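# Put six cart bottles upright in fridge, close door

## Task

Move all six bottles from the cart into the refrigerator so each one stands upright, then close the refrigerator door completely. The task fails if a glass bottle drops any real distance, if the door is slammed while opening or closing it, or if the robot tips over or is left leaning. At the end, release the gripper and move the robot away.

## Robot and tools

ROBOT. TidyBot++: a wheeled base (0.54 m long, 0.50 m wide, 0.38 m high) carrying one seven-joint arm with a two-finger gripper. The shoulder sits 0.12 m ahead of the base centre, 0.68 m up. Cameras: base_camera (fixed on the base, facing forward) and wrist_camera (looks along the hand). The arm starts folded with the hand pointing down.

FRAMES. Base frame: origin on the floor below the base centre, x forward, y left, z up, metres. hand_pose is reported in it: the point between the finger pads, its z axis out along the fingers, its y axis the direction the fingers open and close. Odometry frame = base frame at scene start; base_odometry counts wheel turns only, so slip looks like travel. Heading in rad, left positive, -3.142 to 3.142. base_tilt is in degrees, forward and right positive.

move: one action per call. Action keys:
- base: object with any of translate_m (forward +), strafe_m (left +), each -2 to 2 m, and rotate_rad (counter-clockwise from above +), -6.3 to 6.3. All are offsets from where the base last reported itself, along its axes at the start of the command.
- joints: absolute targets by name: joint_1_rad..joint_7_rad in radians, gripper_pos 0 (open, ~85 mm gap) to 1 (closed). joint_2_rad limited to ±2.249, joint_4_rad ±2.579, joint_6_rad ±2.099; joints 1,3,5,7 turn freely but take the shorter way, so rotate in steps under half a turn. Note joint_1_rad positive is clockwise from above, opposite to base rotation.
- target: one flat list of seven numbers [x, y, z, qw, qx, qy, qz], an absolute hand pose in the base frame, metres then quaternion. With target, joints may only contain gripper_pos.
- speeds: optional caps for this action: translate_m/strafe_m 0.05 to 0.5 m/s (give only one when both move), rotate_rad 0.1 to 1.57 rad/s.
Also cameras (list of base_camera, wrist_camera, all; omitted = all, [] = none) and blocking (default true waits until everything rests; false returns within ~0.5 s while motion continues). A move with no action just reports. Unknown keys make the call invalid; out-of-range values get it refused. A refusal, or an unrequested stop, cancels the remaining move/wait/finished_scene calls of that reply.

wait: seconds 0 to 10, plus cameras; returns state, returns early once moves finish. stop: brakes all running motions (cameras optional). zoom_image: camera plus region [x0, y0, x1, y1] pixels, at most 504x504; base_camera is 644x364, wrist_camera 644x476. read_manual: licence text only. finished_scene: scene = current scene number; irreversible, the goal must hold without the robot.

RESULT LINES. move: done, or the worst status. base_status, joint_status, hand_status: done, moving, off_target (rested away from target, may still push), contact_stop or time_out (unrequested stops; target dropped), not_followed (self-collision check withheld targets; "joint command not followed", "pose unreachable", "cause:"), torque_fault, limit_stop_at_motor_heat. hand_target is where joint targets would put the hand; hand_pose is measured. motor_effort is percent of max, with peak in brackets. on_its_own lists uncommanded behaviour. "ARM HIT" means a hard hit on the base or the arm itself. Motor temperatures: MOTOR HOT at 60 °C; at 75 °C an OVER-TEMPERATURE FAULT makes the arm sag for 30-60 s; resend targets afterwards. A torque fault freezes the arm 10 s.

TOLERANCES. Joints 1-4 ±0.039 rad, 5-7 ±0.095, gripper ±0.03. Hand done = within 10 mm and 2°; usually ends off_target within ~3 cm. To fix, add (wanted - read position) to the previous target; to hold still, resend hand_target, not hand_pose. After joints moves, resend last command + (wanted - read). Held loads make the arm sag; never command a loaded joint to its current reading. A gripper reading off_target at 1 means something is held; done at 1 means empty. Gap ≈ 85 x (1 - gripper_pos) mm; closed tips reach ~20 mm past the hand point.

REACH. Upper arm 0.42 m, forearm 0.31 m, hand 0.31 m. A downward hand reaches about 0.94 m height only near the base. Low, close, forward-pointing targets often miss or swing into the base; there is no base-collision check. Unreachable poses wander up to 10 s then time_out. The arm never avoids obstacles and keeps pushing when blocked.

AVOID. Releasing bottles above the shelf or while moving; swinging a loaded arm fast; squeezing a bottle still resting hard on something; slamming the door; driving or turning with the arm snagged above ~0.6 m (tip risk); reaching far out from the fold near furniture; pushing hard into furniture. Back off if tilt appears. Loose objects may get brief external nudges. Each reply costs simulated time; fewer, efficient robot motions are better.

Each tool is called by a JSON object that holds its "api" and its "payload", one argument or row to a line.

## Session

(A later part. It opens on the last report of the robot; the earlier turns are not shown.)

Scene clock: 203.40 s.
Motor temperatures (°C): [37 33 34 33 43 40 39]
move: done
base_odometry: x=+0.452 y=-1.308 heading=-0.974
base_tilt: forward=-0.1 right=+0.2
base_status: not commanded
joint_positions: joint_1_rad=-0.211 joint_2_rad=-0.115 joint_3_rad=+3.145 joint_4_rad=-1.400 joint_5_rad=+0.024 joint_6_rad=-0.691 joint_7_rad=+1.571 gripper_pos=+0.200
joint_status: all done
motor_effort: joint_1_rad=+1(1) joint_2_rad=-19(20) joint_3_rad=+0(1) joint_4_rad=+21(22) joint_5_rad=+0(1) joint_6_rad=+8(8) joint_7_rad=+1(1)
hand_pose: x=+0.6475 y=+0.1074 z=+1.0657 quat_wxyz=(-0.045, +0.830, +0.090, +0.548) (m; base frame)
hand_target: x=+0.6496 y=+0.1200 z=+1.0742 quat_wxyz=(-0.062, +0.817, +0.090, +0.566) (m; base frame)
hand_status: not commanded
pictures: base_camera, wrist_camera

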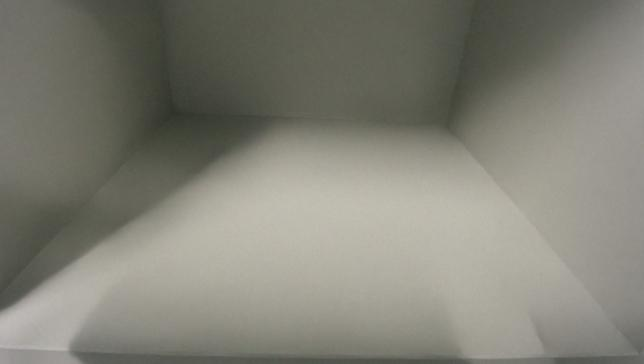

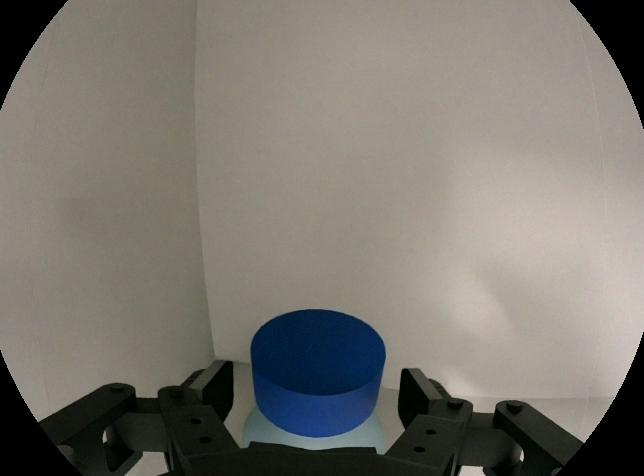

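{"api": "move", "payload": {
  "base": {"translate_m":-0.12,"strafe_m":-0.025},
  "speeds": {"translate_m":0.15},
  "cameras": ["wrist_camera"]
}}

{"api": "move", "payload": {
  "base": {"translate_m":-0.78,"strafe_m":0.025},
  "cameras": ["wrist_camera"]
}}

{"api": "move", "payload": {
  "base": {"translate_m":-0.895,"strafe_m":-0.814,"rotate_rad":-0.598},
  "joints": {"joint_1_rad":0,"joint_2_rad":-0.12,"joint_3_rad":3.1416,"joint_4_rad":-1.65,"joint_5_rad":0,"joint_6_rad":-0.42,"joint_7_rad":1.571}
}}

Scene clock: 216.00 s.
Motor temperatures (°C): [37 33 34 33 43 40 39]
move: done
base_odometry: x=+0.364 y=-1.223 heading=-0.974
base_tilt: forward=-0.1 right=+0.2
base_status: done
joint_positions: joint_1_rad=-0.211 joint_2_rad=-0.117 joint_3_rad=+3.145 joint_4_rad=-1.401 joint_5_rad=+0.024 joint_6_rad=-0.691 joint_7_rad=+1.571 gripper_pos=+0.200
joint_status: not commanded
motor_effort: joint_1_rad=+1(1) joint_2_rad=-18(24) joint_3_rad=+0(1) joint_4_rad=+21(22) joint_5_rad=+0(1) joint_6_rad=+8(8) joint_7_rad=+1(1)
hand_pose: x=+0.6466 y=+0.1073 z=+1.0665 quat_wxyz=(-0.046, +0.830, +0.090, +0.549) (m; base frame)
hand_target: x=+0.6496 y=+0.1200 z=+1.0742 quat_wxyz=(-0.062, +0.817, +0.090, +0.566) (m; base frame)
hand_status: not commanded
pictures: wrist_camera

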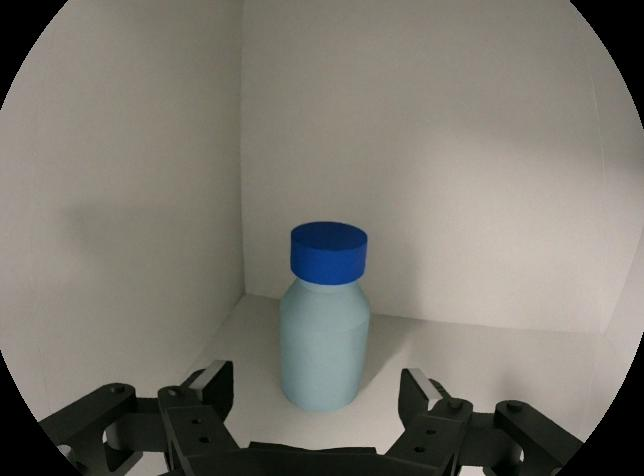

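Scene clock: 218.70 s.
Motor temperatures (°C): [37 33 34 33 43 40 39]
move: done
base_odometry: x=-0.054 y=-0.564 heading=-0.973
base_tilt: forward=-0.1 right=+0.2
base_status: done
joint_positions: joint_1_rad=-0.211 joint_2_rad=-0.117 joint_3_rad=+3.145 joint_4_rad=-1.401 joint_5_rad=+0.024 joint_6_rad=-0.691 joint_7_rad=+1.571 gripper_pos=+0.200
joint_status: not commanded
motor_effort: joint_1_rad=+1(1) joint_2_rad=-19(23) joint_3_rad=+0(1) joint_4_rad=+22(22) joint_5_rad=+0(1) joint_6_rad=+8(8) joint_7_rad=+1(1)
hand_pose: x=+0.6466 y=+0.1073 z=+1.0663 quat_wxyz=(-0.046, +0.830, +0.090, +0.549) (m; base frame)
hand_target: x=+0.6496 y=+0.1200 z=+1.0742 quat_wxyz=(-0.062, +0.817, +0.090, +0.566) (m; base frame)
hand_status: not commanded
pictures: wrist_camera

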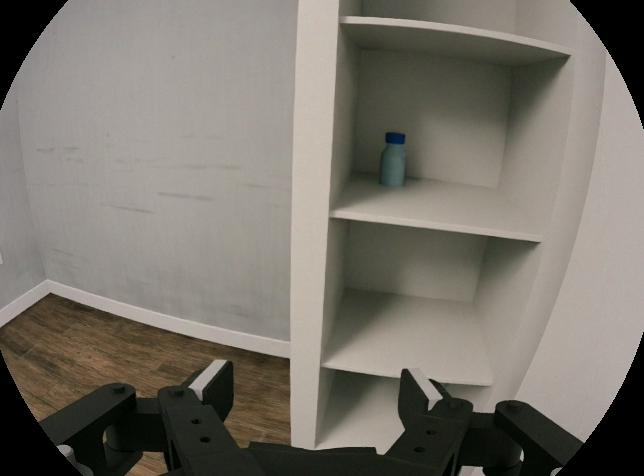

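Scene clock: 222.57 s.
Motor temperatures (°C): [37 33 34 33 43 40 39]
move: done
base_odometry: x=-1.231 y=-0.282 heading=-1.572
base_tilt: forward=-0.1 right=+0.2
base_status: done
joint_positions: joint_1_rad=+0.000 joint_2_rad=-0.116 joint_3_rad=+3.146 joint_4_rad=-1.631 joint_5_rad=+0.024 joint_6_rad=-0.497 joint_7_rad=+1.571 gripper_pos=+0.200
joint_status: all done
motor_effort: joint_1_rad=+0(4) joint_2_rad=-20(24) joint_3_rad=+0(4) joint_4_rad=+22(24) joint_5_rad=+0(2) joint_6_rad=+8(8) joint_7_rad=+0(1)
hand_pose: x=+0.6655 y=-0.0048 z=+0.9844 quat_wxyz=(+0.012, +0.845, +0.004, +0.535) (m; base frame)
hand_target: x=+0.6719 y=+0.0013 z=+0.9971 quat_wxyz=(+0.000, +0.828, +0.000, +0.561) (m; base frame)
hand_status: not commanded
pictures: base_camera, wrist_camera

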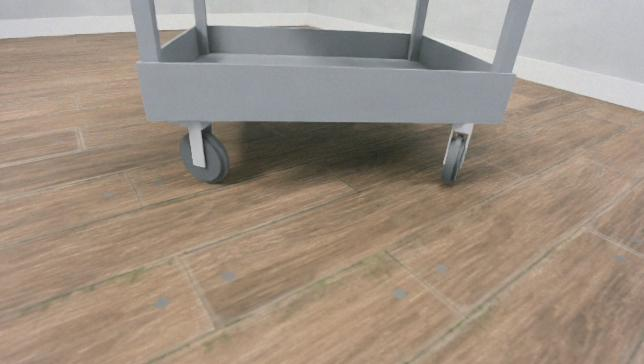

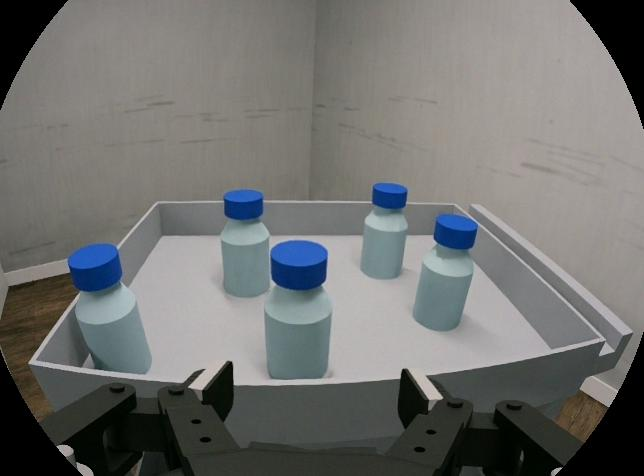

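{"api": "move", "payload": {
  "base": {"strafe_m":0.015,"translate_m":0.17},
  "joints": {"joint_1_rad":0,"joint_2_rad":-0.147,"joint_3_rad":3.1416,"joint_4_rad":-1.855,"joint_5_rad":0,"joint_6_rad":-0.21,"joint_7_rad":1.571},
  "speeds": {"translate_m":0.12},
  "cameras": ["wrist_camera"]
}}

Scene clock: 231.37 s.
Motor temperatures (°C): [37 33 34 33 43 40 39]
move: done
base_odometry: x=-1.216 y=-0.452 heading=-1.572
base_tilt: forward=-0.1 right=+0.2
base_status: done
joint_positions: joint_1_rad=+0.000 joint_2_rad=-0.123 joint_3_rad=+3.146 joint_4_rad=-1.837 joint_5_rad=+0.024 joint_6_rad=-0.287 joint_7_rad=+1.571 gripper_pos=+0.200
joint_status: all done
motor_effort: joint_1_rad=+1(2) joint_2_rad=-19(22) joint_3_rad=+0(1) joint_4_rad=+22(24) joint_5_rad=+0(1) joint_6_rad=+8(9) joint_7_rad=+0(1)
hand_pose: x=+0.6614 y=-0.0033 z=+0.9249 quat_wxyz=(+0.010, +0.842, +0.006, +0.540) (m; base frame)
hand_target: x=+0.6615 y=+0.0014 z=+0.9491 quat_wxyz=(+0.000, +0.819, +0.000, +0.574) (m; base frame)
hand_status: not commanded
pictures: wrist_camera

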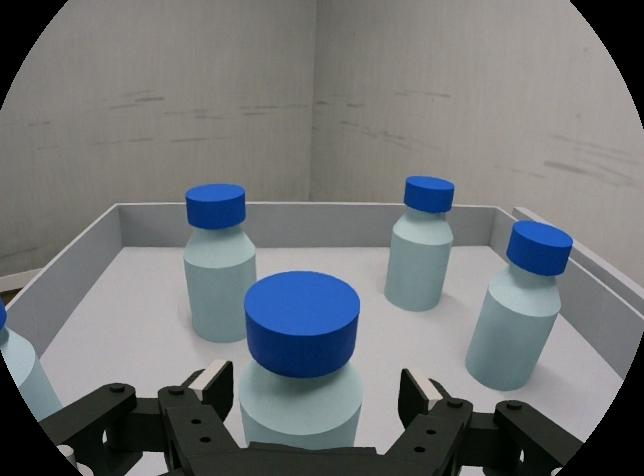

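{"api": "move", "payload": {
  "base": {"strafe_m":0.005,"translate_m":0.028},
  "joints": {"joint_2_rad":-0.165},
  "speeds": {"translate_m":0.08},
  "cameras": ["wrist_camera"]
}}

Scene clock: 236.23 s.
Motor temperatures (°C): [37 33 34 33 43 40 39]
move: done
base_odometry: x=-1.211 y=-0.480 heading=-1.572
base_tilt: forward=-0.1 right=+0.2
base_status: done
joint_positions: joint_1_rad=+0.000 joint_2_rad=-0.146 joint_3_rad=+3.146 joint_4_rad=-1.838 joint_5_rad=+0.024 joint_6_rad=-0.284 joint_7_rad=+1.571 gripper_pos=+0.200
joint_status: all done
motor_effort: joint_1_rad=+1(1) joint_2_rad=-18(22) joint_3_rad=+0(1) joint_4_rad=+22(23) joint_5_rad=+0(1) joint_6_rad=+8(8) joint_7_rad=+1(1)
hand_pose: x=+0.6560 y=-0.0033 z=+0.9370 quat_wxyz=(+0.010, +0.835, +0.006, +0.550) (m; base frame)
hand_target: x=+0.6566 y=+0.0014 z=+0.9588 quat_wxyz=(+0.000, +0.813, +0.000, +0.582) (m; base frame)
hand_status: not commanded
pictures: wrist_camera

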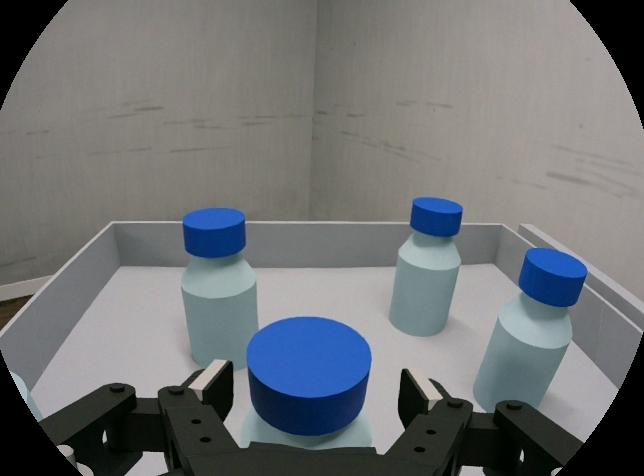

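w 124; a bit more, then grip and carry.

{"api": "move", "payload": {
  "base": {"strafe_m":0.002,"translate_m":0.011},
  "speeds": {"translate_m":0.08},
  "cameras": []
}}

{"api": "move", "payload": {
  "joints": {"gripper_pos":0.75},
  "cameras": ["wrist_camera"]
}}

Scene clock: 241.67 s.
Motor temperatures (°C): [37 33 34 33 43 40 39]
move: done
base_odometry: x=-1.210 y=-0.491 heading=-1.573
base_tilt: forward=-0.1 right=+0.2
base_status: done
joint_positions: joint_1_rad=+0.000 joint_2_rad=-0.149 joint_3_rad=+3.146 joint_4_rad=-1.838 joint_5_rad=+0.024 joint_6_rad=-0.284 joint_7_rad=+1.571 gripper_pos=+0.200
joint_status: not commanded
motor_effort: joint_1_rad=+1(1) joint_2_rad=-18(22) joint_3_rad=+0(1) joint_4_rad=+22(23) joint_5_rad=+0(1) joint_6_rad=+8(8) joint_7_rad=+0(1)
hand_pose: x=+0.6551 y=-0.0033 z=+0.9392 quat_wxyz=(+0.010, +0.834, +0.006, +0.552) (m; base frame)
hand_target: x=+0.6566 y=+0.0014 z=+0.9588 quat_wxyz=(+0.000, +0.813, +0.000, +0.582) (m; base frame)
hand_status: not commanded
pictures: none
No camera images: "cameras" was empty.

Scene clock: 242.50 s.
Motor temperatures (°C): [37 33 34 33 43 40 39]
move: off_target
base_odometry: x=-1.210 y=-0.491 heading=-1.573
base_tilt: forward=-0.1 right=+0.2
base_status: not commanded
joint_positions: joint_1_rad=+0.000 joint_2_rad=-0.150 joint_3_rad=+3.146 joint_4_rad=-1.839 joint_5_rad=+0.024 joint_6_rad=-0.282 joint_7_rad=+1.571 gripper_pos=+0.452
joint_status: gripper_pos off_target (ended at +0.452, target +0.750)
motor_effort: joint_1_rad=+1(2) joint_2_rad=-18(20) joint_3_rad=+0(2) joint_4_rad=+22(23) joint_5_rad=+0(1) joint_6_rad=+8(9) joint_7_rad=+0(1)
hand_pose: x=+0.6553 y=-0.0033 z=+0.9397 quat_wxyz=(+0.010, +0.833, +0.006, +0.553) (m; base frame)
hand_target: x=+0.6566 y=+0.0014 z=+0.9588 quat_wxyz=(+0.000, +0.813, +0.000, +0.582) (m; base frame)
hand_status: not commanded
pictures: wrist_camera

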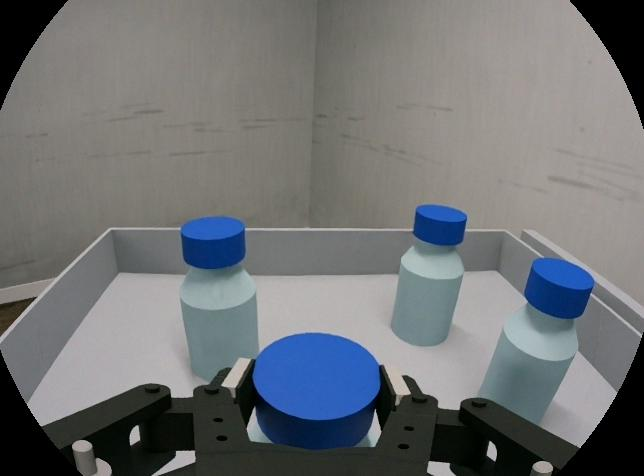

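{"api": "move", "payload": {
  "joints": {"joint_1_rad":0,"joint_2_rad":-0.12,"joint_3_rad":3.1416,"joint_4_rad":-1.7,"joint_5_rad":0,"joint_6_rad":-0.42,"joint_7_rad":1.571},
  "cameras": []
}}

{"api": "move", "payload": {
  "joints": {"joint_1_rad":0,"joint_2_rad":-0.12,"joint_3_rad":3.1416,"joint_4_rad":-1.2,"joint_5_rad":0,"joint_6_rad":-0.83,"joint_7_rad":1.571},
  "cameras": []
}}

{"api": "move", "payload": {
  "base": {"translate_m":-0.28},
  "speeds": {"translate_m":0.35},
  "cameras": ["wrist_camera"]
}}

{"api": "move", "payload": {
  "base": {"translate_m":0.353,"strafe_m":1.156,"rotate_rad":0.598},
  "speeds": {"translate_m":0.45,"rotate_rad":0.3},
  "joints": {"joint_1_rad":0.22},
  "cameras": ["wrist_camera"]
}}

Scene clock: 255.77 s.
Motor temperatures (°C): [37 33 34 33 43 40 39]
move: done
base_odometry: x=-1.210 y=-0.491 heading=-1.573
base_tilt: forward=-0.1 right=+0.2
base_status: not commanded
joint_positions: joint_1_rad=+0.000 joint_2_rad=-0.121 joint_3_rad=+3.146 joint_4_rad=-1.722 joint_5_rad=+0.024 joint_6_rad=-0.380 joint_7_rad=+1.571 gripper_pos=+0.452
joint_status: all done
motor_effort: joint_1_rad=+1(2) joint_2_rad=-23(24) joint_3_rad=+0(1) joint_4_rad=+26(27) joint_5_rad=+0(1) joint_6_rad=+11(11) joint_7_rad=+0(1)
hand_pose: x=+0.6679 y=-0.0040 z=+0.9657 quat_wxyz=(+0.011, +0.836, +0.005, +0.548) (m; base frame)
hand_target: x=+0.6660 y=+0.0014 z=+0.9671 quat_wxyz=(+0.000, +0.841, +0.000, +0.540) (m; base frame)
hand_status: not commanded
pictures: none
No camera images: "cameras" was empty.

Scene clock: 257.77 s.
Motor temperatures (°C): [37 33 34 33 43 40 39]
move: done
base_odometry: x=-1.210 y=-0.491 heading=-1.573
base_tilt: forward=-0.1 right=+0.2
base_status: not commanded
joint_positions: joint_1_rad=+0.000 joint_2_rad=-0.119 joint_3_rad=+3.146 joint_4_rad=-1.224 joint_5_rad=+0.024 joint_6_rad=-0.786 joint_7_rad=+1.571 gripper_pos=+0.452
joint_status: all done
motor_effort: joint_1_rad=+1(2) joint_2_rad=-22(25) joint_3_rad=+0(1) joint_4_rad=+25(28) joint_5_rad=+0(1) joint_6_rad=+12(12) joint_7_rad=+1(1)
hand_pose: x=+0.6457 y=-0.0066 z=+1.1426 quat_wxyz=(+0.013, +0.811, +0.000, +0.585) (m; base frame)
hand_target: x=+0.6394 y=+0.0013 z=+1.1441 quat_wxyz=(+0.000, +0.816, +0.000, +0.578) (m; base frame)
hand_status: not commanded
pictures: none
No camera images: "cameras" was empty.

Scene clock: 259.67 s.
Motor temperatures (°C): [37 33 34 33 43 40 39]
move: done
base_odometry: x=-1.209 y=-0.211 heading=-1.573
base_tilt: forward=-0.1 right=+0.2
base_status: done
joint_positions: joint_1_rad=+0.000 joint_2_rad=-0.108 joint_3_rad=+3.146 joint_4_rad=-1.223 joint_5_rad=+0.024 joint_6_rad=-0.791 joint_7_rad=+1.571 gripper_pos=+0.452
joint_status: not commanded
motor_effort: joint_1_rad=+1(1) joint_2_rad=-22(27) joint_3_rad=+0(1) joint_4_rad=+24(26) joint_5_rad=+0(1) joint_6_rad=+11(12) joint_7_rad=+0(1)
hand_pose: x=+0.6499 y=-0.0066 z=+1.1362 quat_wxyz=(+0.013, +0.815, +0.000, +0.579) (m; base frame)
hand_target: x=+0.6394 y=+0.0013 z=+1.1441 quat_wxyz=(+0.000, +0.816, +0.000, +0.578) (m; base frame)
hand_status: not commanded
pictures: wrist_camera

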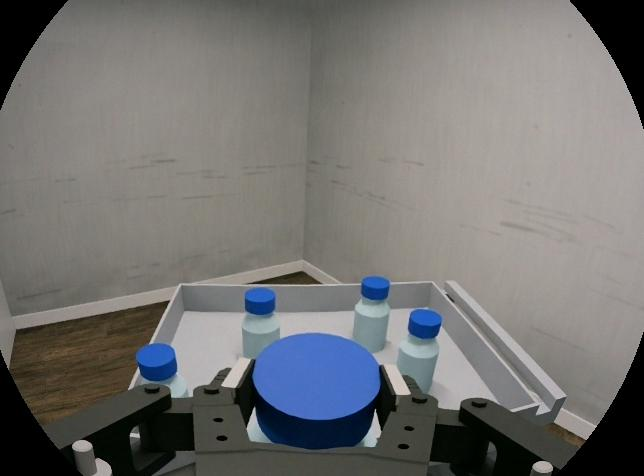

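Scene clock: 263.57 s.
Motor temperatures (°C): [37 33 34 33 43 40 39]
move: done
base_odometry: x=-0.053 y=-0.566 heading=-0.974
base_tilt: forward=-0.1 right=+0.2
base_status: done
joint_positions: joint_1_rad=+0.215 joint_2_rad=-0.107 joint_3_rad=+3.145 joint_4_rad=-1.223 joint_5_rad=+0.024 joint_6_rad=-0.791 joint_7_rad=+1.571 gripper_pos=+0.452
joint_status: all done
motor_effort: joint_1_rad=+1(4) joint_2_rad=-22(25) joint_3_rad=+0(4) joint_4_rad=+24(25) joint_5_rad=-1(2) joint_6_rad=+11(12) joint_7_rad=+1(1)
hand_pose: x=+0.6367 y=-0.1189 z=+1.1358 quat_wxyz=(+0.075, +0.811, -0.087, +0.574) (m; base frame)
hand_target: x=+0.6272 y=-0.1123 z=+1.1441 quat_wxyz=(+0.063, +0.811, -0.090, +0.574) (m; base frame)
hand_status: not commanded
pictures: wrist_camera

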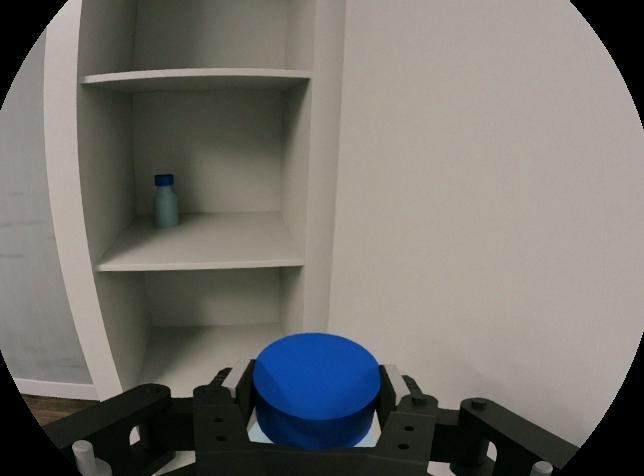

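{"api": "move", "payload": {
  "base": {"translate_m":0.7,"strafe_m":0.006},
  "speeds": {"translate_m":0.35},
  "cameras": ["wrist_camera"]
}}

{"api": "move", "payload": {
  "base": {"translate_m":0.205},
  "speeds": {"translate_m":0.2},
  "cameras": ["wrist_camera"]
}}

Scene clock: 271.23 s.
Motor temperatures (°C): [37 33 34 33 43 40 39]
move: done
base_odometry: x=+0.345 y=-1.142 heading=-0.974
base_tilt: forward=-0.1 right=+0.2
base_status: done
joint_positions: joint_1_rad=+0.215 joint_2_rad=-0.101 joint_3_rad=+3.145 joint_4_rad=-1.222 joint_5_rad=+0.024 joint_6_rad=-0.793 joint_7_rad=+1.571 gripper_pos=+0.452
joint_status: not commanded
motor_effort: joint_1_rad=+1(1) joint_2_rad=-23(27) joint_3_rad=+0(1) joint_4_rad=+24(26) joint_5_rad=+1(1) joint_6_rad=+11(12) joint_7_rad=+1(1)
hand_pose: x=+0.6395 y=-0.1195 z=+1.1323 quat_wxyz=(+0.074, +0.813, -0.087, +0.571) (m; base frame)
hand_target: x=+0.6272 y=-0.1123 z=+1.1441 quat_wxyz=(+0.063, +0.811, -0.090, +0.574) (m; base frame)
hand_status: not commanded
pictures: wrist_camera

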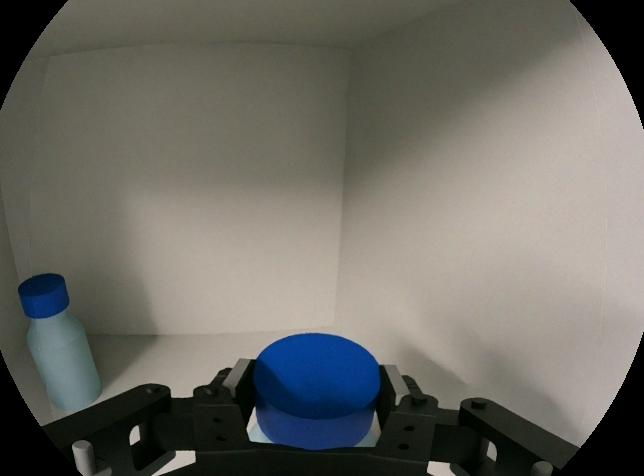

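Scene clock: 272.97 s.
Motor temperatures (°C): [37 33 34 33 43 40 39]
move: done
base_odometry: x=+0.460 y=-1.311 heading=-0.973
base_tilt: forward=-0.1 right=+0.2
base_status: done
joint_positions: joint_1_rad=+0.215 joint_2_rad=-0.099 joint_3_rad=+3.145 joint_4_rad=-1.221 joint_5_rad=+0.024 joint_6_rad=-0.793 joint_7_rad=+1.571 gripper_pos=+0.452
joint_status: not commanded
motor_effort: joint_1_rad=+1(1) joint_2_rad=-23(27) joint_3_rad=+0(1) joint_4_rad=+24(25) joint_5_rad=+0(2) joint_6_rad=+11(12) joint_7_rad=+0(1)
hand_pose: x=+0.6402 y=-0.1197 z=+1.1314 quat_wxyz=(+0.074, +0.813, -0.087, +0.570) (m; base frame)
hand_target: x=+0.6272 y=-0.1123 z=+1.1441 quat_wxyz=(+0.063, +0.811, -0.090, +0.574) (m; base frame)
hand_status: not commanded
pictures: wrist_camera

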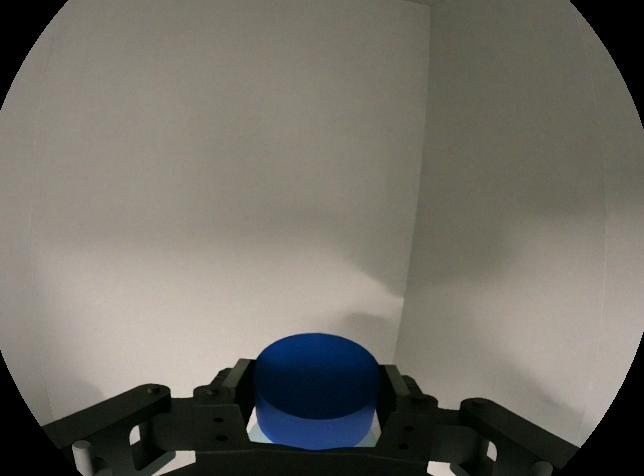

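{"api": "move", "payload": {
  "joints": {"joint_1_rad":0.22,"joint_2_rad":-0.12,"joint_3_rad":3.1416,"joint_4_rad":-1.35,"joint_5_rad":0,"joint_6_rad":-0.69,"joint_7_rad":1.571},
  "cameras": ["wrist_camera"]
}}

{"api": "move", "payload": {
  "joints": {"joint_1_rad":0.22,"joint_2_rad":-0.12,"joint_3_rad":3.1416,"joint_4_rad":-1.39,"joint_5_rad":0,"joint_6_rad":-0.65,"joint_7_rad":1.571},
  "cameras": []
}}

{"api": "move", "payload": {
  "joints": {"joint_1_rad":0.22,"joint_2_rad":-0.12,"joint_3_rad":3.1416,"joint_4_rad":-1.42,"joint_5_rad":0,"joint_6_rad":-0.63,"joint_7_rad":1.571},
  "cameras": ["wrist_camera"]
}}

Scene clock: 319.23 s.
Motor temperatures (°C): [37 33 34 33 43 40 39]
move: done
base_odometry: x=+0.460 y=-1.311 heading=-0.973
base_tilt: forward=-0.1 right=+0.2
base_status: not commanded
joint_positions: joint_1_rad=+0.215 joint_2_rad=-0.101 joint_3_rad=+3.145 joint_4_rad=-1.331 joint_5_rad=+0.024 joint_6_rad=-0.758 joint_7_rad=+1.571 gripper_pos=+0.452
joint_status: all done
motor_effort: joint_1_rad=+1(2) joint_2_rad=-19(24) joint_3_rad=+0(1) joint_4_rad=+21(26) joint_5_rad=-1(2) joint_6_rad=+8(12) joint_7_rad=+0(1)
hand_pose: x=+0.6439 y=-0.1203 z=+1.0790 quat_wxyz=(+0.071, +0.834, -0.089, +0.541) (m; base frame)
hand_target: x=+0.6447 y=-0.1162 z=+1.0981 quat_wxyz=(+0.063, +0.814, -0.090, +0.570) (m; base frame)
hand_status: not commanded
pictures: wrist_camera

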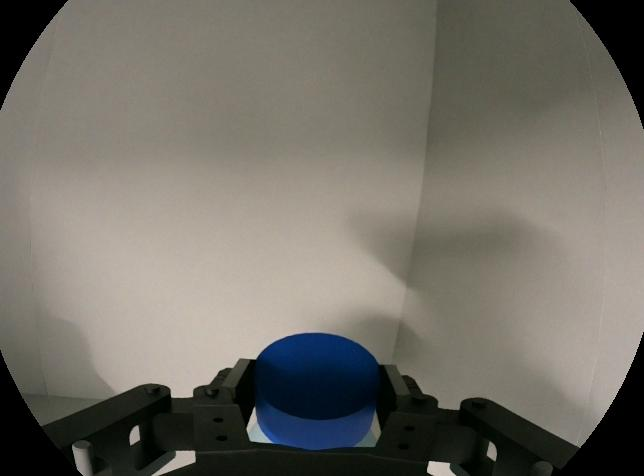

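Scene clock: 319.93 s.
Motor temperatures (°C): [37 33 34 33 43 40 39]
move: done
base_odometry: x=+0.460 y=-1.311 heading=-0.973
base_tilt: forward=-0.1 right=+0.2
base_status: not commanded
joint_positions: joint_1_rad=+0.215 joint_2_rad=-0.108 joint_3_rad=+3.145 joint_4_rad=-1.361 joint_5_rad=+0.024 joint_6_rad=-0.715 joint_7_rad=+1.571 gripper_pos=+0.452
joint_status: all done
motor_effort: joint_1_rad=+1(2) joint_2_rad=-16(19) joint_3_rad=+0(1) joint_4_rad=+19(21) joint_5_rad=+0(1) joint_6_rad=+7(9) joint_7_rad=+0(1)
hand_pose: x=+0.6457 y=-0.1205 z=+1.0783 quat_wxyz=(+0.072, +0.828, -0.088, +0.549) (m; base frame)
hand_target: x=+0.6486 y=-0.1170 z=+1.0862 quat_wxyz=(+0.063, +0.814, -0.090, +0.570) (m; base frame)
hand_status: not commanded
pictures: none
No camera images: "cameras" was empty.

Scene clock: 320.57 s.
Motor temperatures (°C): [37 33 34 33 43 40 39]
move: done
base_odometry: x=+0.460 y=-1.311 heading=-0.973
base_tilt: forward=-0.1 right=+0.2
base_status: not commanded
joint_positions: joint_1_rad=+0.215 joint_2_rad=-0.116 joint_3_rad=+3.145 joint_4_rad=-1.382 joint_5_rad=+0.024 joint_6_rad=-0.687 joint_7_rad=+1.571 gripper_pos=+0.452
joint_status: all done
motor_effort: joint_1_rad=+0(2) joint_2_rad=-14(17) joint_3_rad=+0(1) joint_4_rad=+18(19) joint_5_rad=+0(1) joint_6_rad=+6(7) joint_7_rad=+0(1)
hand_pose: x=+0.6455 y=-0.1203 z=+1.0778 quat_wxyz=(+0.072, +0.824, -0.087, +0.555) (m; base frame)
hand_target: x=+0.6501 y=-0.1174 z=+1.0742 quat_wxyz=(+0.063, +0.817, -0.090, +0.566) (m; base frame)
hand_status: not commanded
pictures: wrist_camera

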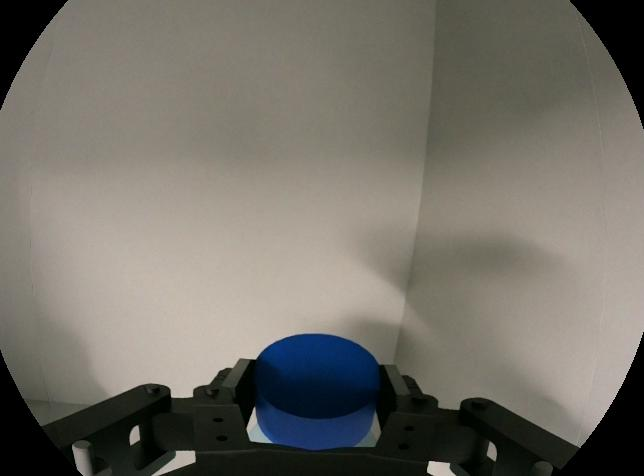

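{"api": "move", "payload": {
  "joints": {"gripper_pos":0.4},
  "cameras": []
}}

{"api": "move", "payload": {
  "joints": {"gripper_pos":0.2},
  "cameras": ["wrist_camera"]
}}

{"api": "move", "payload": {
  "base": {"translate_m":-0.12,"strafe_m":0.025},
  "speeds": {"translate_m":0.15},
  "cameras": ["wrist_camera"]
}}

Scene clock: 326.37 s.
Motor temperatures (°C): [37 33 34 33 43 40 39]
move: done
base_odometry: x=+0.460 y=-1.311 heading=-0.973
base_tilt: forward=-0.1 right=+0.2
base_status: not commanded
joint_positions: joint_1_rad=+0.215 joint_2_rad=-0.116 joint_3_rad=+3.145 joint_4_rad=-1.389 joint_5_rad=+0.024 joint_6_rad=-0.687 joint_7_rad=+1.571 gripper_pos=+0.400
joint_status: all done
motor_effort: joint_1_rad=+1(2) joint_2_rad=-17(18) joint_3_rad=+1(1) joint_4_rad=+19(20) joint_5_rad=+1(1) joint_6_rad=+6(7) joint_7_rad=+1(1)
hand_pose: x=+0.6454 y=-0.1202 z=+1.0739 quat_wxyz=(+0.072, +0.826, -0.087, +0.553) (m; base frame)
hand_target: x=+0.6501 y=-0.1174 z=+1.0742 quat_wxyz=(+0.063, +0.817, -0.090, +0.566) (m; base frame)
hand_status: not commanded
pictures: none
No camera images: "cameras" was empty.

Scene clock: 327.00 s.
Motor temperatures (°C): [37 33 34 33 43 40 39]
move: done
base_odometry: x=+0.460 y=-1.311 heading=-0.973
base_tilt: forward=-0.1 right=+0.2
base_status: not commanded
joint_positions: joint_1_rad=+0.215 joint_2_rad=-0.116 joint_3_rad=+3.145 joint_4_rad=-1.401 joint_5_rad=+0.024 joint_6_rad=-0.687 joint_7_rad=+1.571 gripper_pos=+0.200
joint_status: all done
motor_effort: joint_1_rad=+1(1) joint_2_rad=-19(20) joint_3_rad=+0(1) joint_4_rad=+21(22) joint_5_rad=+0(1) joint_6_rad=+8(8) joint_7_rad=+0(1)
hand_pose: x=+0.6451 y=-0.1201 z=+1.0666 quat_wxyz=(+0.071, +0.829, -0.087, +0.547) (m; base frame)
hand_target: x=+0.6501 y=-0.1174 z=+1.0742 quat_wxyz=(+0.063, +0.817, -0.090, +0.566) (m; base frame)
hand_status: not commanded
pictures: wrist_camera

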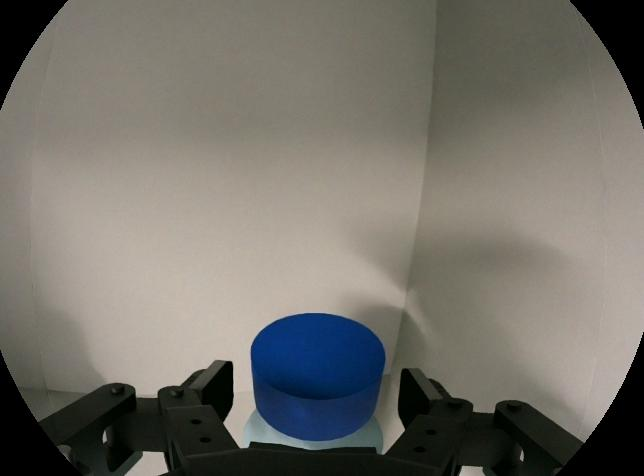

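Scene clock: 328.47 s.
Motor temperatures (°C): [37 33 34 33 43 40 39]
move: done
base_odometry: x=+0.414 y=-1.198 heading=-0.973
base_tilt: forward=-0.1 right=+0.2
base_status: done
joint_positions: joint_1_rad=+0.215 joint_2_rad=-0.116 joint_3_rad=+3.145 joint_4_rad=-1.402 joint_5_rad=+0.024 joint_6_rad=-0.687 joint_7_rad=+1.571 gripper_pos=+0.200
joint_status: not commanded
motor_effort: joint_1_rad=+1(2) joint_2_rad=-19(23) joint_3_rad=+0(1) joint_4_rad=+22(22) joint_5_rad=+1(1) joint_6_rad=+8(8) joint_7_rad=+1(1)
hand_pose: x=+0.6449 y=-0.1201 z=+1.0667 quat_wxyz=(+0.071, +0.829, -0.087, +0.547) (m; base frame)
hand_target: x=+0.6501 y=-0.1174 z=+1.0742 quat_wxyz=(+0.063, +0.817, -0.090, +0.566) (m; base frame)
hand_status: not commanded
pictures: wrist_camera

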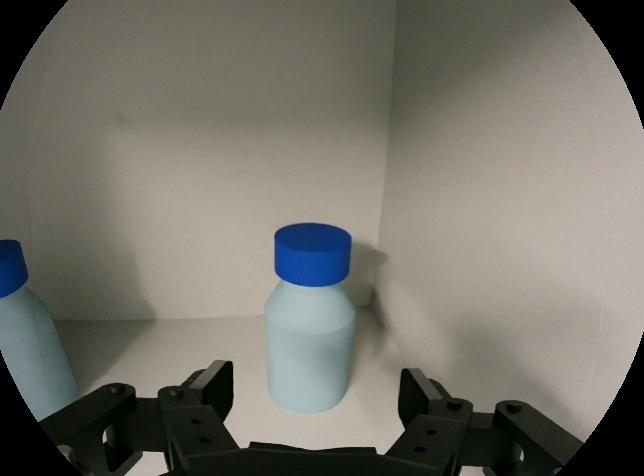

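{"api": "move", "payload": {
  "base": {"translate_m":-0.788,"strafe_m":-0.03},
  "speeds": {"translate_m":0.45},
  "cameras": []
}}

{"api": "move", "payload": {
  "base": {"translate_m":-0.794,"strafe_m":-0.665,"rotate_rad":-0.598},
  "joints": {"joint_1_rad":0,"joint_2_rad":-0.12,"joint_3_rad":3.1416,"joint_4_rad":-1.65,"joint_5_rad":0,"joint_6_rad":-0.42,"joint_7_rad":1.571,"gripper_pos":0.2},
  "cameras": ["wrist_camera"]
}}

Scene clock: 337.70 s.
Motor temperatures (°C): [37 33 34 33 43 40 39]
move: done
base_odometry: x=-0.054 y=-0.563 heading=-0.974
base_tilt: forward=-0.1 right=+0.2
base_status: done
joint_positions: joint_1_rad=+0.215 joint_2_rad=-0.117 joint_3_rad=+3.145 joint_4_rad=-1.402 joint_5_rad=+0.024 joint_6_rad=-0.687 joint_7_rad=+1.571 gripper_pos=+0.200
joint_status: not commanded
motor_effort: joint_1_rad=+1(2) joint_2_rad=-19(24) joint_3_rad=+0(2) joint_4_rad=+21(22) joint_5_rad=+1(1) joint_6_rad=+8(8) joint_7_rad=+1(1)
hand_pose: x=+0.6446 y=-0.1200 z=+1.0670 quat_wxyz=(+0.071, +0.829, -0.087, +0.548) (m; base frame)
hand_target: x=+0.6501 y=-0.1174 z=+1.0742 quat_wxyz=(+0.063, +0.817, -0.090, +0.566) (m; base frame)
hand_status: not commanded
pictures: none
No camera images: "cameras" was empty.

Scene clock: 341.23 s.
Motor temperatures (°C): [37 33 34 33 43 40 39]
move: done
base_odometry: x=-1.051 y=-0.280 heading=-1.572
base_tilt: forward=-0.1 right=+0.2
base_status: done
joint_positions: joint_1_rad=+0.008 joint_2_rad=-0.117 joint_3_rad=+3.144 joint_4_rad=-1.631 joint_5_rad=+0.024 joint_6_rad=-0.497 joint_7_rad=+1.571 gripper_pos=+0.200
joint_status: all done
motor_effort: joint_1_rad=+1(4) joint_2_rad=-20(23) joint_3_rad=+0(4) joint_4_rad=+22(23) joint_5_rad=+0(2) joint_6_rad=+8(9) joint_7_rad=+1(2)
hand_pose: x=+0.6652 y=-0.0080 z=+0.9846 quat_wxyz=(+0.013, +0.845, +0.001, +0.535) (m; base frame)
hand_target: x=+0.6719 y=+0.0013 z=+0.9971 quat_wxyz=(+0.000, +0.828, +0.000, +0.561) (m; base frame)
hand_status: not commanded
pictures: wrist_camera

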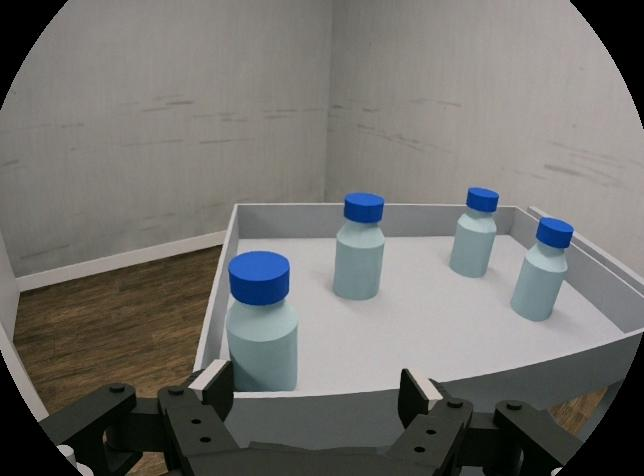

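{"api": "move", "payload": {
  "base": {"translate_m":0.1,"strafe_m":0.045},
  "speeds": {"translate_m":0.2},
  "joints": {"joint_1_rad":0,"joint_2_rad":-0.165,"joint_3_rad":3.1416,"joint_4_rad":-1.855,"joint_5_rad":0,"joint_6_rad":-0.21,"joint_7_rad":1.571},
  "cameras": ["wrist_camera"]
}}

Scene clock: 351.77 s.
Motor temperatures (°C): [37 33 34 33 43 40 39]
move: done
base_odometry: x=-1.006 y=-0.381 heading=-1.572
base_tilt: forward=-0.1 right=+0.2
base_status: done
joint_positions: joint_1_rad=+0.008 joint_2_rad=-0.138 joint_3_rad=+3.144 joint_4_rad=-1.836 joint_5_rad=+0.024 joint_6_rad=-0.289 joint_7_rad=+1.571 gripper_pos=+0.200
joint_status: all done
motor_effort: joint_1_rad=+1(2) joint_2_rad=-19(23) joint_3_rad=+0(2) joint_4_rad=+22(24) joint_5_rad=-1(1) joint_6_rad=+8(9) joint_7_rad=+1(2)
hand_pose: x=+0.6576 y=-0.0065 z=+0.9333 quat_wxyz=(+0.012, +0.838, +0.003, +0.546) (m; base frame)
hand_target: x=+0.6566 y=+0.0013 z=+0.9588 quat_wxyz=(+0.000, +0.813, +0.000, +0.582) (m; base frame)
hand_status: not commanded
pictures: wrist_camera

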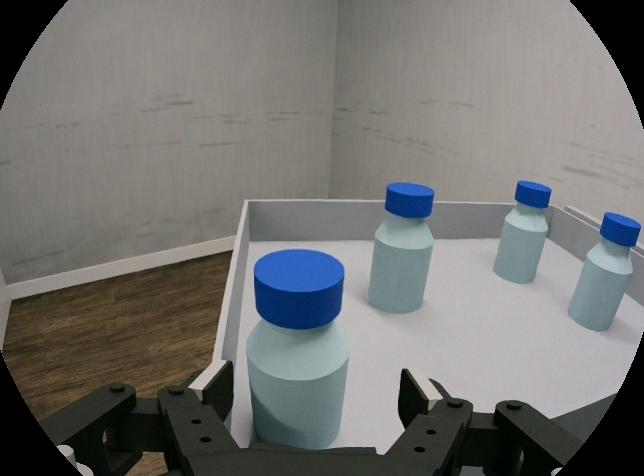

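{"api": "move", "payload": {
  "base": {"translate_m":0.06,"strafe_m":0.011},
  "speeds": {"translate_m":0.1},
  "cameras": ["wrist_camera"]
}}

Scene clock: 355.97 s.
Motor temperatures (°C): [37 33 34 33 43 40 39]
move: done
base_odometry: x=-0.995 y=-0.441 heading=-1.572
base_tilt: forward=-0.1 right=+0.2
base_status: done
joint_positions: joint_1_rad=+0.008 joint_2_rad=-0.147 joint_3_rad=+3.144 joint_4_rad=-1.836 joint_5_rad=+0.024 joint_6_rad=-0.285 joint_7_rad=+1.571 gripper_pos=+0.200
joint_status: not commanded
motor_effort: joint_1_rad=+1(1) joint_2_rad=-19(21) joint_3_rad=+0(1) joint_4_rad=+22(23) joint_5_rad=+0(1) joint_6_rad=+8(9) joint_7_rad=+1(1)
hand_pose: x=+0.6558 y=-0.0064 z=+0.9387 quat_wxyz=(+0.012, +0.834, +0.003, +0.551) (m; base frame)
hand_target: x=+0.6566 y=+0.0013 z=+0.9588 quat_wxyz=(+0.000, +0.813, +0.000, +0.582) (m; base frame)
hand_status: not commanded
pictures: wrist_camera

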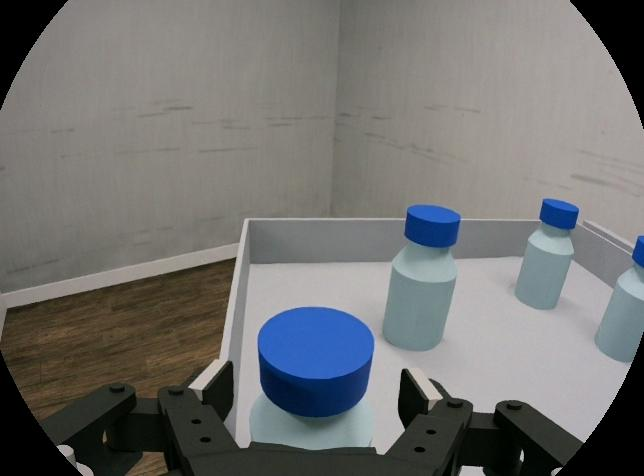

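{"api": "move", "payload": {
  "base": {"translate_m":0.022},
  "speeds": {"translate_m":0.08},
  "cameras": ["wrist_camera"]
}}

{"api": "move", "payload": {
  "joints": {"gripper_pos":0.75},
  "cameras": ["wrist_camera"]
}}

Scene clock: 360.27 s.
Motor temperatures (°C): [37 33 34 33 43 40 39]
move: done
base_odometry: x=-0.995 y=-0.463 heading=-1.572
base_tilt: forward=-0.1 right=+0.2
base_status: done
joint_positions: joint_1_rad=+0.008 joint_2_rad=-0.151 joint_3_rad=+3.144 joint_4_rad=-1.836 joint_5_rad=+0.024 joint_6_rad=-0.285 joint_7_rad=+1.571 gripper_pos=+0.200
joint_status: not commanded
motor_effort: joint_1_rad=+1(1) joint_2_rad=-18(21) joint_3_rad=+0(1) joint_4_rad=+22(23) joint_5_rad=+0(1) joint_6_rad=+8(8) joint_7_rad=+1(1)
hand_pose: x=+0.6550 y=-0.0064 z=+0.9408 quat_wxyz=(+0.012, +0.833, +0.003, +0.553) (m; base frame)
hand_target: x=+0.6566 y=+0.0013 z=+0.9588 quat_wxyz=(+0.000, +0.813, +0.000, +0.582) (m; base frame)
hand_status: not commanded
pictures: wrist_camera

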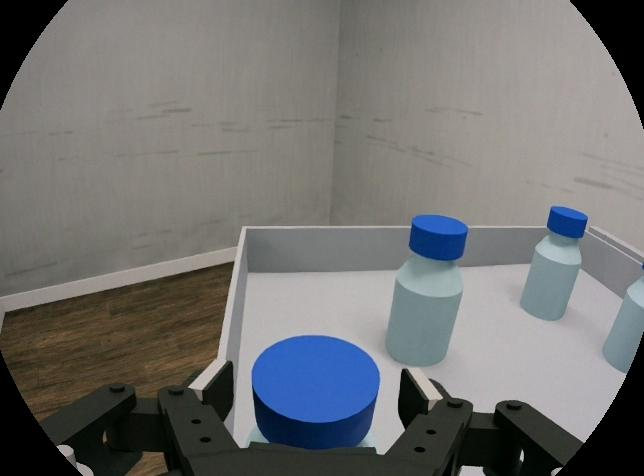

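Scene clock: 361.10 s.
Motor temperatures (°C): [37 33 34 33 43 40 39]
move: off_target
base_odometry: x=-0.995 y=-0.463 heading=-1.572
base_tilt: forward=-0.1 right=+0.2
base_status: not commanded
joint_positions: joint_1_rad=+0.008 joint_2_rad=-0.151 joint_3_rad=+3.144 joint_4_rad=-1.836 joint_5_rad=+0.024 joint_6_rad=-0.283 joint_7_rad=+1.571 gripper_pos=+0.458
joint_status: gripper_pos off_target (ended at +0.458, target +0.750)
motor_effort: joint_1_rad=+1(1) joint_2_rad=-18(19) joint_3_rad=+1(1) joint_4_rad=+22(24) joint_5_rad=+0(1) joint_6_rad=+8(9) joint_7_rad=+0(1)
hand_pose: x=+0.6551 y=-0.0064 z=+0.9413 quat_wxyz=(+0.012, +0.833, +0.003, +0.553) (m; base frame)
hand_target: x=+0.6566 y=+0.0013 z=+0.9588 quat_wxyz=(+0.000, +0.813, +0.000, +0.582) (m; base frame)
hand_status: not commanded
pictures: wrist_camera

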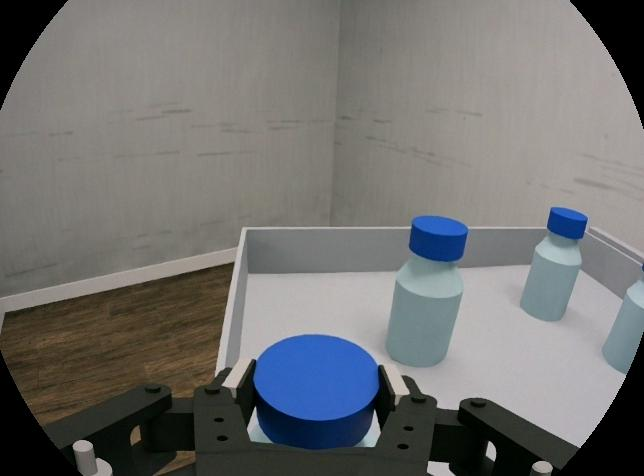

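{"api": "move", "payload": {
  "joints": {"joint_1_rad":0,"joint_2_rad":-0.12,"joint_3_rad":3.1416,"joint_4_rad":-1.7,"joint_5_rad":0,"joint_6_rad":-0.42,"joint_7_rad":1.571},
  "cameras": []
}}

{"api": "move", "payload": {
  "joints": {"joint_1_rad":0,"joint_2_rad":-0.12,"joint_3_rad":3.1416,"joint_4_rad":-1.2,"joint_5_rad":0,"joint_6_rad":-0.83,"joint_7_rad":1.571},
  "cameras": []
}}

{"api": "move", "payload": {
  "base": {"translate_m":-0.28},
  "speeds": {"translate_m":0.35},
  "cameras": []
}}

{"api": "move", "payload": {
  "base": {"translate_m":0.38,"strafe_m":0.941,"rotate_rad":0.598},
  "speeds": {"translate_m":0.45,"rotate_rad":0.3},
  "cameras": ["wrist_camera"]
}}

Scene clock: 370.50 s.
Motor temperatures (°C): [37 33 34 33 43 40 39]
move: done
base_odometry: x=-0.995 y=-0.463 heading=-1.572
base_tilt: forward=-0.1 right=+0.2
base_status: not commanded
joint_positions: joint_1_rad=+0.008 joint_2_rad=-0.114 joint_3_rad=+3.144 joint_4_rad=-1.730 joint_5_rad=+0.024 joint_6_rad=-0.387 joint_7_rad=+1.571 gripper_pos=+0.458
joint_status: all done
motor_effort: joint_1_rad=+1(2) joint_2_rad=-25(25) joint_3_rad=+0(1) joint_4_rad=+27(28) joint_5_rad=+0(1) joint_6_rad=+11(13) joint_7_rad=+1(2)
hand_pose: x=+0.6678 y=-0.0072 z=+0.9553 quat_wxyz=(+0.012, +0.842, +0.002, +0.539) (m; base frame)
hand_target: x=+0.6660 y=+0.0013 z=+0.9671 quat_wxyz=(+0.000, +0.841, +0.000, +0.540) (m; base frame)
hand_status: not commanded
pictures: none
No camera images: "cameras" was empty.

Scene clock: 372.50 s.
Motor temperatures (°C): [37 33 34 33 43 40 39]
move: done
base_odometry: x=-0.995 y=-0.463 heading=-1.572
base_tilt: forward=-0.1 right=+0.2
base_status: not commanded
joint_positions: joint_1_rad=+0.008 joint_2_rad=-0.113 joint_3_rad=+3.144 joint_4_rad=-1.229 joint_5_rad=+0.024 joint_6_rad=-0.792 joint_7_rad=+1.571 gripper_pos=+0.458
joint_status: all done
motor_effort: joint_1_rad=+1(2) joint_2_rad=-23(26) joint_3_rad=+0(1) joint_4_rad=+26(29) joint_5_rad=+1(2) joint_6_rad=+12(13) joint_7_rad=+0(1)
hand_pose: x=+0.6478 y=-0.0095 z=+1.1349 quat_wxyz=(+0.015, +0.816, -0.002, +0.578) (m; base frame)
hand_target: x=+0.6394 y=+0.0013 z=+1.1441 quat_wxyz=(+0.000, +0.816, +0.000, +0.578) (m; base frame)
hand_status: not commanded
pictures: none
No camera images: "cameras" was empty.

Scene clock: 374.43 s.
Motor temperatures (°C): [37 33 34 33 43 40 39]
move: done
base_odometry: x=-0.994 y=-0.183 heading=-1.572
base_tilt: forward=-0.1 right=+0.2
base_status: done
joint_positions: joint_1_rad=+0.008 joint_2_rad=-0.102 joint_3_rad=+3.144 joint_4_rad=-1.227 joint_5_rad=+0.024 joint_6_rad=-0.799 joint_7_rad=+1.571 gripper_pos=+0.458
joint_status: not commanded
motor_effort: joint_1_rad=+1(2) joint_2_rad=-24(28) joint_3_rad=+0(2) joint_4_rad=+26(27) joint_5_rad=+0(1) joint_6_rad=+12(13) joint_7_rad=+1(1)
hand_pose: x=+0.6518 y=-0.0094 z=+1.1285 quat_wxyz=(+0.014, +0.820, -0.002, +0.572) (m; base frame)
hand_target: x=+0.6394 y=+0.0013 z=+1.1441 quat_wxyz=(+0.000, +0.816, +0.000, +0.578) (m; base frame)
hand_status: not commanded
pictures: none
No camera images: "cameras" was empty.

Scene clock: 377.90 s.
Motor temperatures (°C): [37 33 34 33 43 40 39]
move: done
base_odometry: x=-0.054 y=-0.564 heading=-0.974
base_tilt: forward=-0.1 right=+0.2
base_status: done
joint_positions: joint_1_rad=+0.003 joint_2_rad=-0.100 joint_3_rad=+3.146 joint_4_rad=-1.227 joint_5_rad=+0.023 joint_6_rad=-0.799 joint_7_rad=+1.571 gripper_pos=+0.458
joint_status: not commanded
motor_effort: joint_1_rad=+1(3) joint_2_rad=-23(27) joint_3_rad=+0(5) joint_4_rad=+25(27) joint_5_rad=+0(2) joint_6_rad=+12(12) joint_7_rad=+0(1)
hand_pose: x=+0.6529 y=-0.0081 z=+1.1272 quat_wxyz=(+0.014, +0.821, -0.001, +0.571) (m; base frame)
hand_target: x=+0.6394 y=+0.0013 z=+1.1441 quat_wxyz=(+0.000, +0.816, +0.000, +0.578) (m; base frame)
hand_status: not commanded
pictures: wrist_camera

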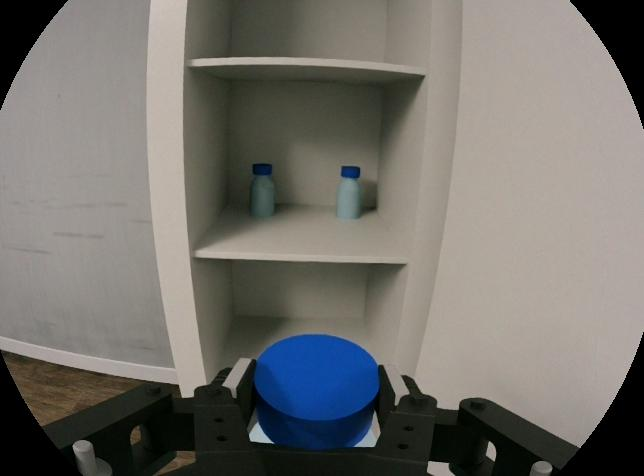

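{"api": "move", "payload": {
  "base": {"translate_m":0.6,"strafe_m":0.015},
  "speeds": {"translate_m":0.35},
  "cameras": ["wrist_camera"]
}}

Scene clock: 387.63 s.
Motor temperatures (°C): [37 33 34 33 43 40 39]
move: done
base_odometry: x=+0.296 y=-1.051 heading=-0.973
base_tilt: forward=-0.1 right=+0.2
base_status: done
joint_positions: joint_1_rad=+0.003 joint_2_rad=-0.094 joint_3_rad=+3.146 joint_4_rad=-1.226 joint_5_rad=+0.023 joint_6_rad=-0.800 joint_7_rad=+1.571 gripper_pos=+0.458
joint_status: not commanded
motor_effort: joint_1_rad=+1(1) joint_2_rad=-24(28) joint_3_rad=+0(1) joint_4_rad=+25(27) joint_5_rad=+0(1) joint_6_rad=+12(13) joint_7_rad=+1(1)
hand_pose: x=+0.6552 y=-0.0081 z=+1.1242 quat_wxyz=(+0.014, +0.823, -0.001, +0.568) (m; base frame)
hand_target: x=+0.6394 y=+0.0013 z=+1.1441 quat_wxyz=(+0.000, +0.816, +0.000, +0.578) (m; base frame)
hand_status: not commanded
pictures: wrist_camera

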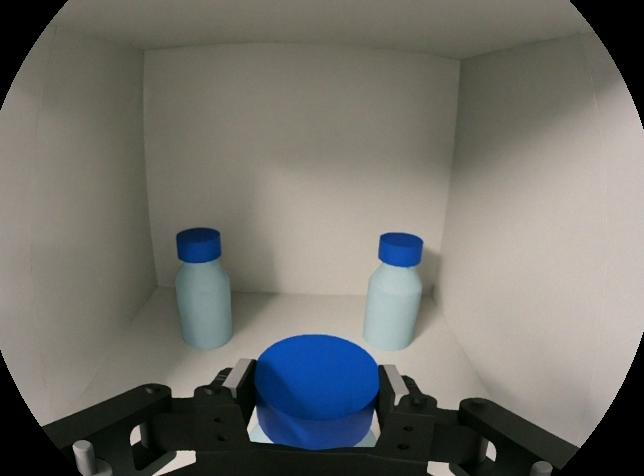

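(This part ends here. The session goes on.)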